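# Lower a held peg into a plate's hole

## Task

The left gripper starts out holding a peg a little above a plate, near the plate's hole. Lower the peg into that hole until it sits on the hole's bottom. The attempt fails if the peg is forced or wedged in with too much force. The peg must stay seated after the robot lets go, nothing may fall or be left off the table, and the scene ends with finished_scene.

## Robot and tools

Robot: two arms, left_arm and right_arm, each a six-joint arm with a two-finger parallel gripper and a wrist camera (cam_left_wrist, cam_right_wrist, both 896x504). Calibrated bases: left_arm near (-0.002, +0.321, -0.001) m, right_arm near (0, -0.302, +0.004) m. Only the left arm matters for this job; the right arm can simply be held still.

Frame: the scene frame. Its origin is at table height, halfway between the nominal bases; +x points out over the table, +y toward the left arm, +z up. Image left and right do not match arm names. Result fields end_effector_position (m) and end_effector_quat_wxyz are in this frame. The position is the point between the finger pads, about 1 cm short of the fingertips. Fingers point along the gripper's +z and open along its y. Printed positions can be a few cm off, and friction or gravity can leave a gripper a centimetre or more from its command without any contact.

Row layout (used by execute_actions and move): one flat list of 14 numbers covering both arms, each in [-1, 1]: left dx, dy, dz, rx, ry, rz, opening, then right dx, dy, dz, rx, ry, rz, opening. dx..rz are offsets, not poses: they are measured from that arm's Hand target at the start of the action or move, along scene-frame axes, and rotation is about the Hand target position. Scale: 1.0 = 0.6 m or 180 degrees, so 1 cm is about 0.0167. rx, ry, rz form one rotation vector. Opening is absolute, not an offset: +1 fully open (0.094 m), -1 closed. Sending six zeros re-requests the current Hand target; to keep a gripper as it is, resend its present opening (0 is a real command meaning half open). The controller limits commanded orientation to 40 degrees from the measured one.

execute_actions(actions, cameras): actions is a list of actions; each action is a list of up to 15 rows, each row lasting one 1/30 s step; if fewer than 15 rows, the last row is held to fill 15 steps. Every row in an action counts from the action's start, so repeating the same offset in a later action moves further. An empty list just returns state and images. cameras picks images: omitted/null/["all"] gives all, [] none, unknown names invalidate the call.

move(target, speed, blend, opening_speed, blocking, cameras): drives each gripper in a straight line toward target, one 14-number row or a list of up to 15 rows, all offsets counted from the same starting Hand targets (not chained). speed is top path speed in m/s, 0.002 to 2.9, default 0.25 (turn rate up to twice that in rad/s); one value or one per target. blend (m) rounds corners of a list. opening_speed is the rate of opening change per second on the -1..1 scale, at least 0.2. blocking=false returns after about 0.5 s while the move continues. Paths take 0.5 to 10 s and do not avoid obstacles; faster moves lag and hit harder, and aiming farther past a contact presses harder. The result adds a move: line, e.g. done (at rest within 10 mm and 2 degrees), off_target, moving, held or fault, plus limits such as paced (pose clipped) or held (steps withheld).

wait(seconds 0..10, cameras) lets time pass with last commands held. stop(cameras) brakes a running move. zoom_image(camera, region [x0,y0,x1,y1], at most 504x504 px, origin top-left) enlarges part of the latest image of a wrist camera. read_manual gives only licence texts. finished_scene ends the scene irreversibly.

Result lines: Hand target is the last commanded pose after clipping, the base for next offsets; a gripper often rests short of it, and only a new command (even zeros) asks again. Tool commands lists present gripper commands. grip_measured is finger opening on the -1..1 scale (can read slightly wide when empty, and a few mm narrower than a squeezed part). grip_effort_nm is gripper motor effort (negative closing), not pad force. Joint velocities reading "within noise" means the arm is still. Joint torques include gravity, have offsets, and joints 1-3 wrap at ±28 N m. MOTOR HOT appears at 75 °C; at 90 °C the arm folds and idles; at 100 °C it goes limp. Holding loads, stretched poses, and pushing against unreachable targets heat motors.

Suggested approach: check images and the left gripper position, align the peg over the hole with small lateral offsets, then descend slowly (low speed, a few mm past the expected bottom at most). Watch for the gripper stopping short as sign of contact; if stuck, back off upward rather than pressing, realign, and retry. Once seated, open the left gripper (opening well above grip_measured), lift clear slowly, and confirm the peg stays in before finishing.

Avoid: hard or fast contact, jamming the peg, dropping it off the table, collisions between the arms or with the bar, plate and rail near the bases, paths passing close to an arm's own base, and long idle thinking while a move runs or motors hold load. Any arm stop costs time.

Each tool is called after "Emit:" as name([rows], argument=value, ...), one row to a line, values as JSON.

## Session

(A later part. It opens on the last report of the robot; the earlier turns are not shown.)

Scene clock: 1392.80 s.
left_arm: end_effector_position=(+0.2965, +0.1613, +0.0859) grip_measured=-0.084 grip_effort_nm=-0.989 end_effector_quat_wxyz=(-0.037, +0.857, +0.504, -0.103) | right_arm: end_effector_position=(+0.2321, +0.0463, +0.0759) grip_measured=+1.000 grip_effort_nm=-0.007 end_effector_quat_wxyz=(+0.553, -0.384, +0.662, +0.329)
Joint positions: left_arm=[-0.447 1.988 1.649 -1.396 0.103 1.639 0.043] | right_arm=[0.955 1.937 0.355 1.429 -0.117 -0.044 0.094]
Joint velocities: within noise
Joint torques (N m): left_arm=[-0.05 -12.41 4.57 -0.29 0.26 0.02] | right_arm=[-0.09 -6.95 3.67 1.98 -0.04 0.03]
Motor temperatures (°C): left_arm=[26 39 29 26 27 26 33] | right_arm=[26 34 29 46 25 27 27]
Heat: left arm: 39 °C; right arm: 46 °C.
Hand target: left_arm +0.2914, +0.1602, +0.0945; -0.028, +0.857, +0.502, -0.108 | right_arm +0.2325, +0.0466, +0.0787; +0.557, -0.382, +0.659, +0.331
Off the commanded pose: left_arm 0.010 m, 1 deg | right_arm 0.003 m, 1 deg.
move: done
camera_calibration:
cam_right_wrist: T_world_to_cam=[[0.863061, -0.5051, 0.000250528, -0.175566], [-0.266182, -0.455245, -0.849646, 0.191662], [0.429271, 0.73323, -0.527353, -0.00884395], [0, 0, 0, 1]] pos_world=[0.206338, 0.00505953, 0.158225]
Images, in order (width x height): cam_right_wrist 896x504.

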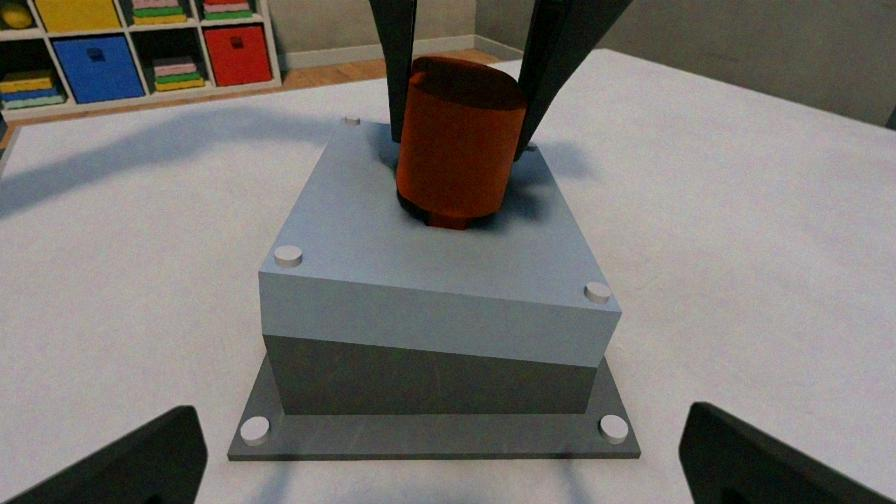

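Emit:
move(target=[0, 0, 0, 0, 0, 0, 0.3, 0, 0, 0, 0, 0, 0, 1.0], speed=0.02, opening_speed=0.2)

Emit:
zoom_image(camera="cam_right_wrist", region=[390, 150, 500, 250])

Scene clock: 1400.20 s.
left_arm: end_effector_position=(+0.2964, +0.1612, +0.0860) grip_measured=+0.297 grip_effort_nm=0.178 end_effector_quat_wxyz=(-0.036, +0.857, +0.504, -0.103) | right_arm: end_effector_position=(+0.2321, +0.0463, +0.0759) grip_measured=+1.000 grip_effort_nm=-0.007 end_effector_quat_wxyz=(+0.553, -0.384, +0.662, +0.329)
Joint positions: left_arm=[-0.447 1.988 1.649 -1.396 0.104 1.639 0.061] | right_arm=[0.955 1.937 0.355 1.429 -0.117 -0.044 0.094]
Joint velocities: within noise
Joint torques (N m): left_arm=[-0.09 -12.41 4.52 -0.28 0.25 0.04] | right_arm=[-0.09 -6.95 3.66 1.98 -0.03 0.03]
Motor temperatures (°C): left_arm=[26 39 29 26 27 26 32] | right_arm=[26 34 29 46 25 27 27]
Heat: left arm: 39 °C; right arm: 46 °C.
Hand target: left_arm +0.2914, +0.1601, +0.0945; -0.028, +0.857, +0.502, -0.108 | right_arm +0.2325, +0.0466, +0.0787; +0.557, -0.382, +0.659, +0.331
Off the commanded pose: left_arm 0.010 m, 1 deg | right_arm 0.003 m, 1 deg.
move: done
camera_calibration:
cam_left_wrist: T_world_to_cam=[[-0.868923, 0.473046, 0.145606, 0.172067], [0.494694, 0.820629, 0.286086, -0.265316], [0.0158435, 0.320617, -0.947076, 0.112292], [0, 0, 0, 1]] pos_world=[0.278984, 0.100328, 0.157199]
cam_right_wrist: T_world_to_cam=[[0.863061, -0.5051, 0.000250528, -0.175566], [-0.266182, -0.455245, -0.849646, 0.191662], [0.429271, 0.73323, -0.527353, -0.00884395], [0, 0, 0, 1]] pos_world=[0.206338, 0.00505953, 0.158225]

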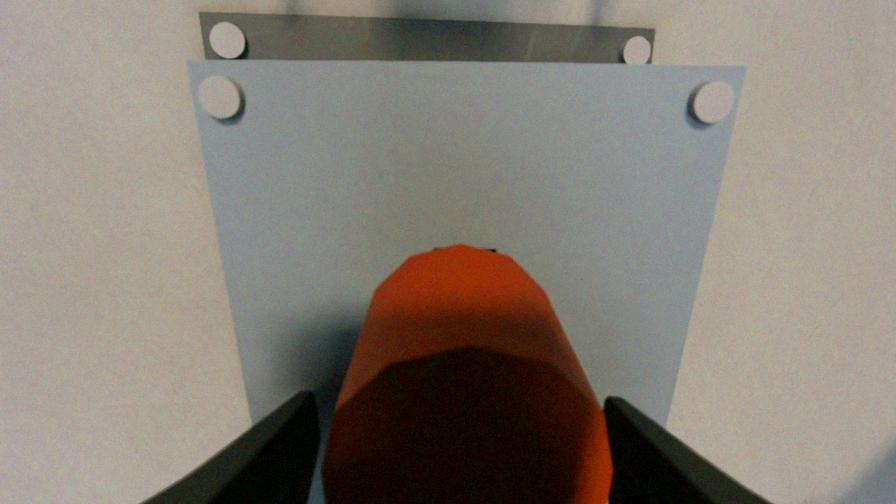

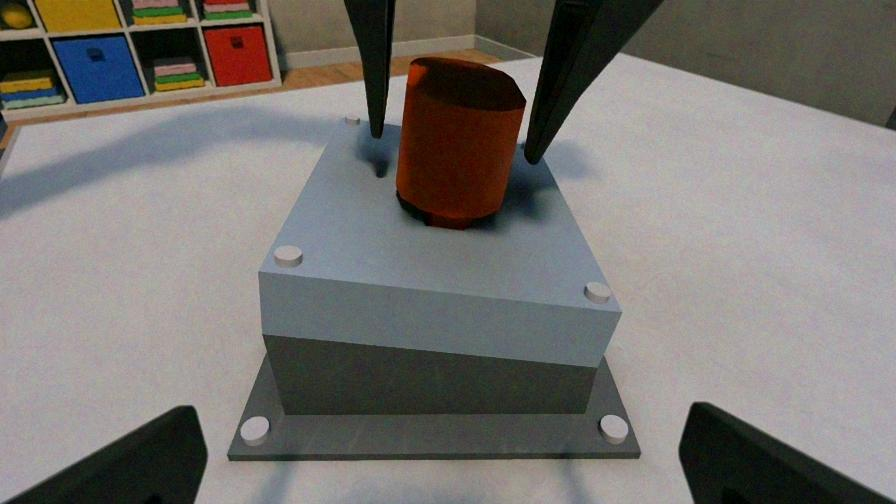

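Scaled by 4.582 from the camera's 896x504 image, which has a finer 1280x720 frame.

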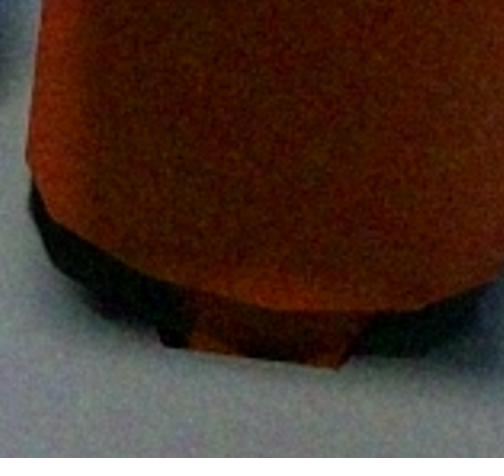

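Emit:
move([
  [0, 0, 0, 0, 0, 0, 0.8, 0, 0, 0, 0, 0, 0, 1.0],
  [0.0095, -0.0055, 0.0493, 0, 0, 0, 0.8, 0, 0, 0, 0, 0, 0, 1.0],
  [0.0255, -0.0145, 0.1477, 0, 0, 0, 0.8, 0, 0, 0, 0, 0, 0, 1.0],
], speed=[0.05, 0.04, 0.1], opening_speed=0.5)

Emit:
zoom_image(camera="cam_right_wrist", region=[390, 150, 500, 250])

Scene clock: 1420.47 s.
left_arm: end_effector_position=(+0.3100, +0.1562, +0.1654) grip_measured=+0.797 grip_effort_nm=0.178 end_effector_quat_wxyz=(+0.027, +0.857, +0.511, -0.063) | right_arm: end_effector_position=(+0.2321, +0.0463, +0.0759) grip_measured=+1.000 grip_effort_nm=-0.007 end_effector_quat_wxyz=(+0.553, -0.384, +0.662, +0.329)
Joint positions: left_arm=[-0.447 1.907 1.867 -1.545 0.108 1.62 0.084] | right_arm=[0.955 1.937 0.355 1.429 -0.117 -0.044 0.094]
Joint velocities: within noise
Joint torques (N m): left_arm=[-0.73 -11.81 7.41 -0.06 0.26 -0.03] | right_arm=[-0.12 -6.97 3.64 1.97 -0.04 0.03]
Motor temperatures (°C): left_arm=[26 39 29 26 27 26 31] | right_arm=[26 34 29 46 25 27 27]
Heat: left arm: 39 °C; right arm: 46 °C.
Hand target: left_arm +0.3066, +0.1515, +0.1831; -0.028, +0.858, +0.502, -0.108 | right_arm +0.2325, +0.0466, +0.0787; +0.557, -0.382, +0.659, +0.331
Off the commanded pose: left_arm 0.019 m, 8 deg | right_arm 0.003 m, 1 deg.
joint sent to its limit (left arm) — joint 4 (wrist pitch), lower limit. The joint targets are off in orientation, not in position.
move: off_target (left_arm)
camera_calibration:
cam_left_wrist: T_world_to_cam=[[-0.889382, 0.457162, -0.0018563, 0.207902], [0.436652, 0.85067, 0.292739, -0.278531], [0.135408, 0.259546, -0.956191, 0.162922], [0, 0, 0, 1]] pos_world=[0.284464, 0.0996069, 0.237707]
cam_right_wrist: T_world_to_cam=[[0.863061, -0.5051, 0.000250528, -0.175566], [-0.266182, -0.455245, -0.849646, 0.191662], [0.429271, 0.73323, -0.527353, -0.00884395], [0, 0, 0, 1]] pos_world=[0.206338, 0.00505953, 0.158225]

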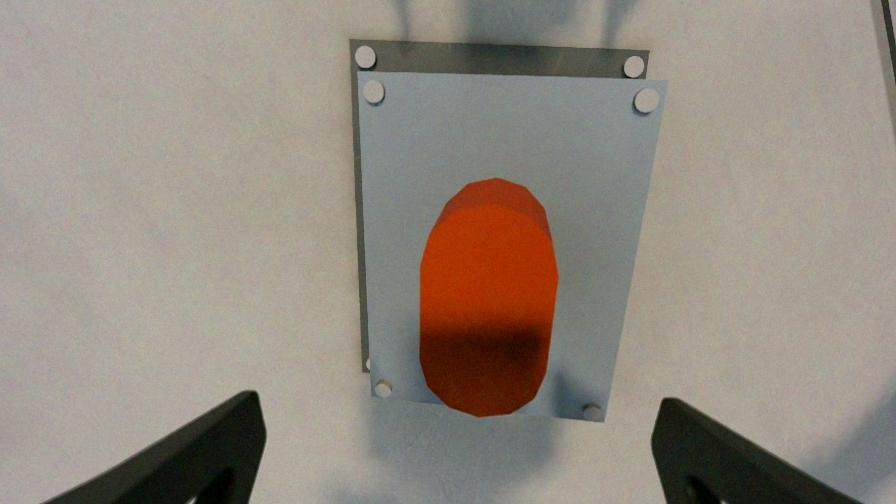

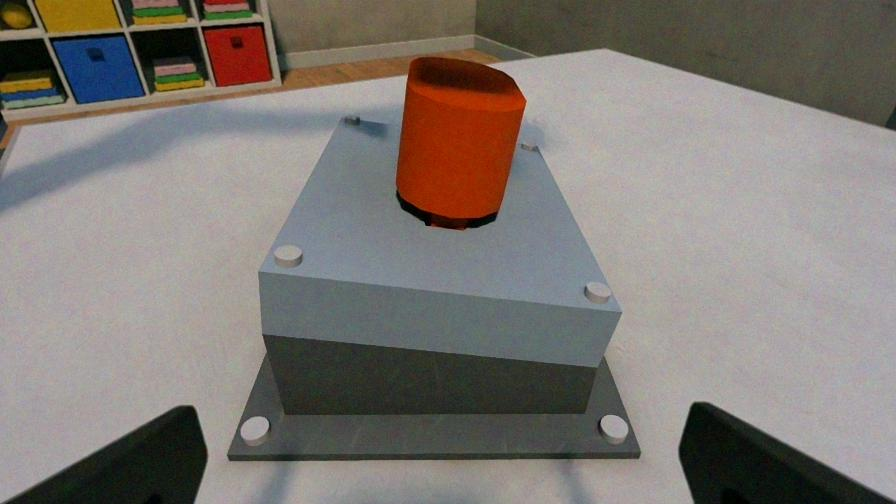

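Scaled by 4.582 from the camera's 896x504 image, which has a finer 1280x720 frame.

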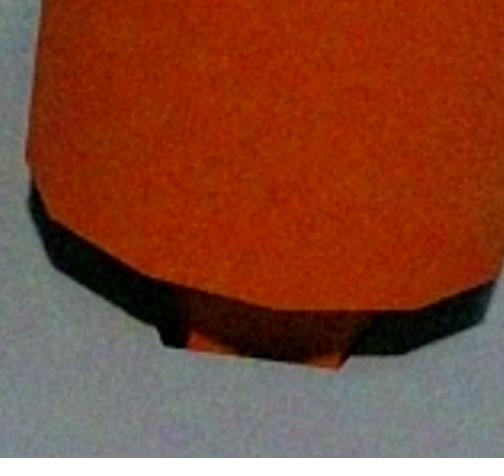

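Emit:
zoom_image(camera="cam_left_wrist", region=[380, 150, 600, 290])

Emit:
zoom_image(camera="cam_right_wrist", region=[370, 40, 550, 250])

Emit:
zoom_image(camera="cam_right_wrist", region=[390, 185, 510, 240])

Scaled by 2.291 from the camera's 896x504 image, which has a finer 1280x720 frame.

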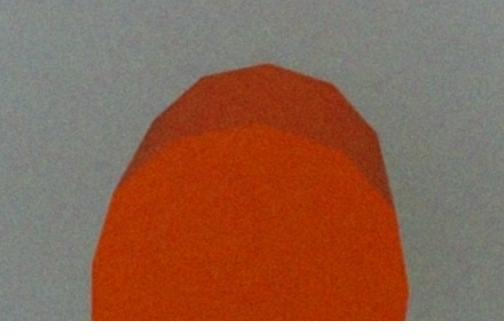

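Scaled by 2.400 from the camera's 896x504 image, which has a finer 1280x720 frame.

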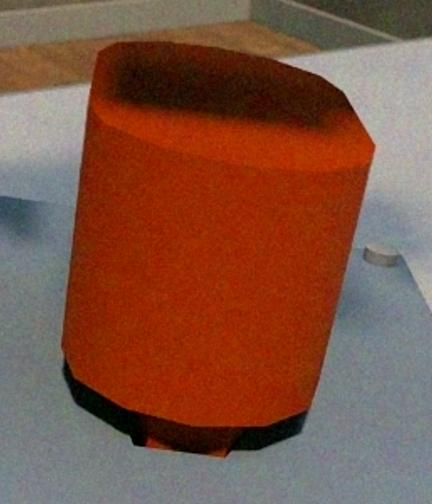

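Scaled by 4.200 from the camera's 896x504 image, which has a finer 1280x720 frame.

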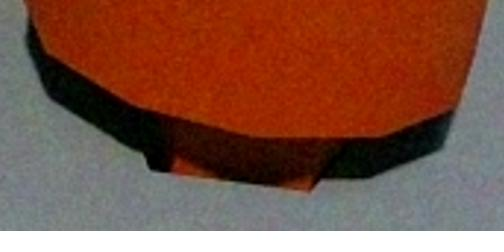

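Emit:
zoom_image(camera="cam_right_wrist", region=[390, 185, 450, 235])

Emit:
zoom_image(camera="cam_right_wrist", region=[445, 190, 505, 240])

Scaled by 8.400 from the camera's 896x504 image, which has a finer 1280x720 frame.

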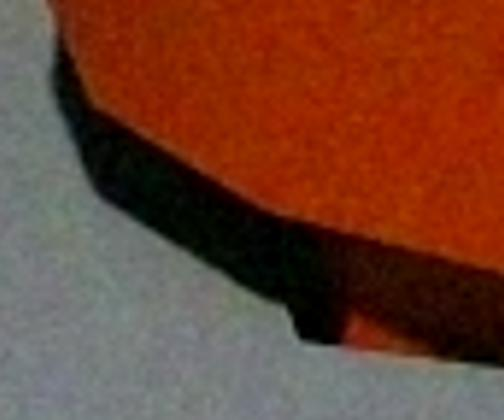

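Scaled by 8.400 from the camera's 896x504 image, which has a finer 1280x720 frame.

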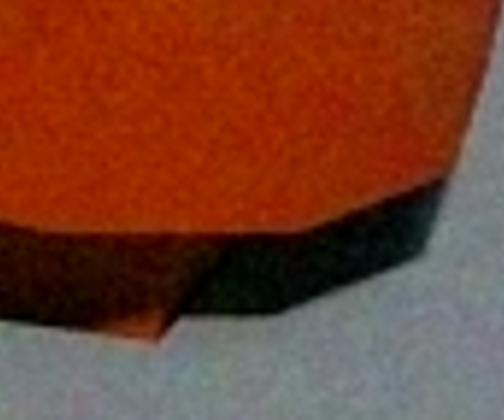

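Emit:
wait(seconds=0.2, cameras=["cam_right_wrist"])

Emit:
zoom_image(camera="cam_right_wrist", region=[445, 190, 505, 240])

Scene clock: 1659.33 s.
left_arm: end_effector_position=(+0.3099, +0.1563, +0.1654) grip_measured=+0.797 grip_effort_nm=0.178 end_effector_quat_wxyz=(+0.027, +0.856, +0.512, -0.063) | right_arm: end_effector_position=(+0.2321, +0.0463, +0.0759) grip_measured=+1.000 grip_effort_nm=-0.007 end_effector_quat_wxyz=(+0.553, -0.384, +0.662, +0.329)
Joint positions: left_arm=[-0.447 1.907 1.867 -1.545 0.108 1.619 0.084] | right_arm=[0.955 1.937 0.355 1.429 -0.117 -0.044 0.094]
Joint velocities: within noise
Joint torques (N m): left_arm=[-0.73 -11.75 7.39 -0.08 0.24 -0.05] | right_arm=[-0.1 -6.97 3.67 1.98 -0.03 0.04]
Motor temperatures (°C): left_arm=[26 43 30 26 27 26 29] | right_arm=[26 34 29 44 25 27 27]
Heat: left arm: 43 °C; right arm: 44 °C.
Hand target: left_arm +0.3066, +0.1515, +0.1831; -0.028, +0.857, +0.502, -0.108 | right_arm +0.2325, +0.0466, +0.0787; +0.557, -0.382, +0.659, +0.331
Tool commands: left_gripper/opening=+0.8 right_gripper/opening=+1.0
Off the commanded pose: left_arm 0.019 m, 8 deg | right_arm 0.003 m, 1 deg.
wait: 0.20 s; at rest from the start
camera_calibration:
cam_right_wrist: T_world_to_cam=[[0.863061, -0.5051, 0.000250528, -0.175566], [-0.266182, -0.455245, -0.849646, 0.191662], [0.429271, 0.73323, -0.527353, -0.00884395], [0, 0, 0, 1]] pos_world=[0.206338, 0.00505953, 0.158225]
Images, in order (width x height): cam_right_wrist 896x504.

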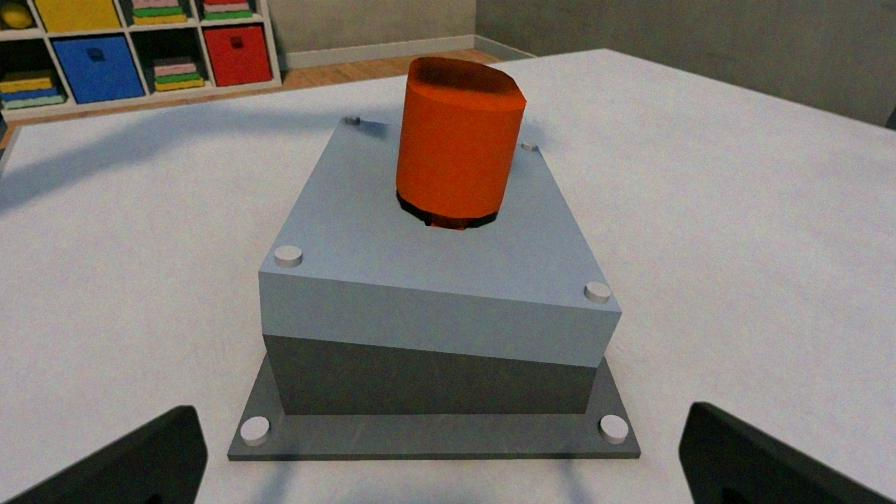

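Scaled by 8.400 from the camera's 896x504 image, which has a finer 1280x720 frame.

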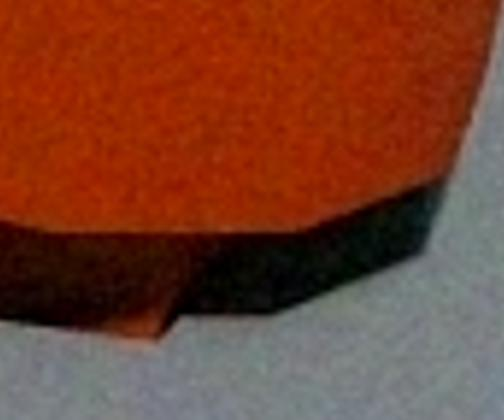

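Emit:
finished_scene()

The scene is finished: the task was done.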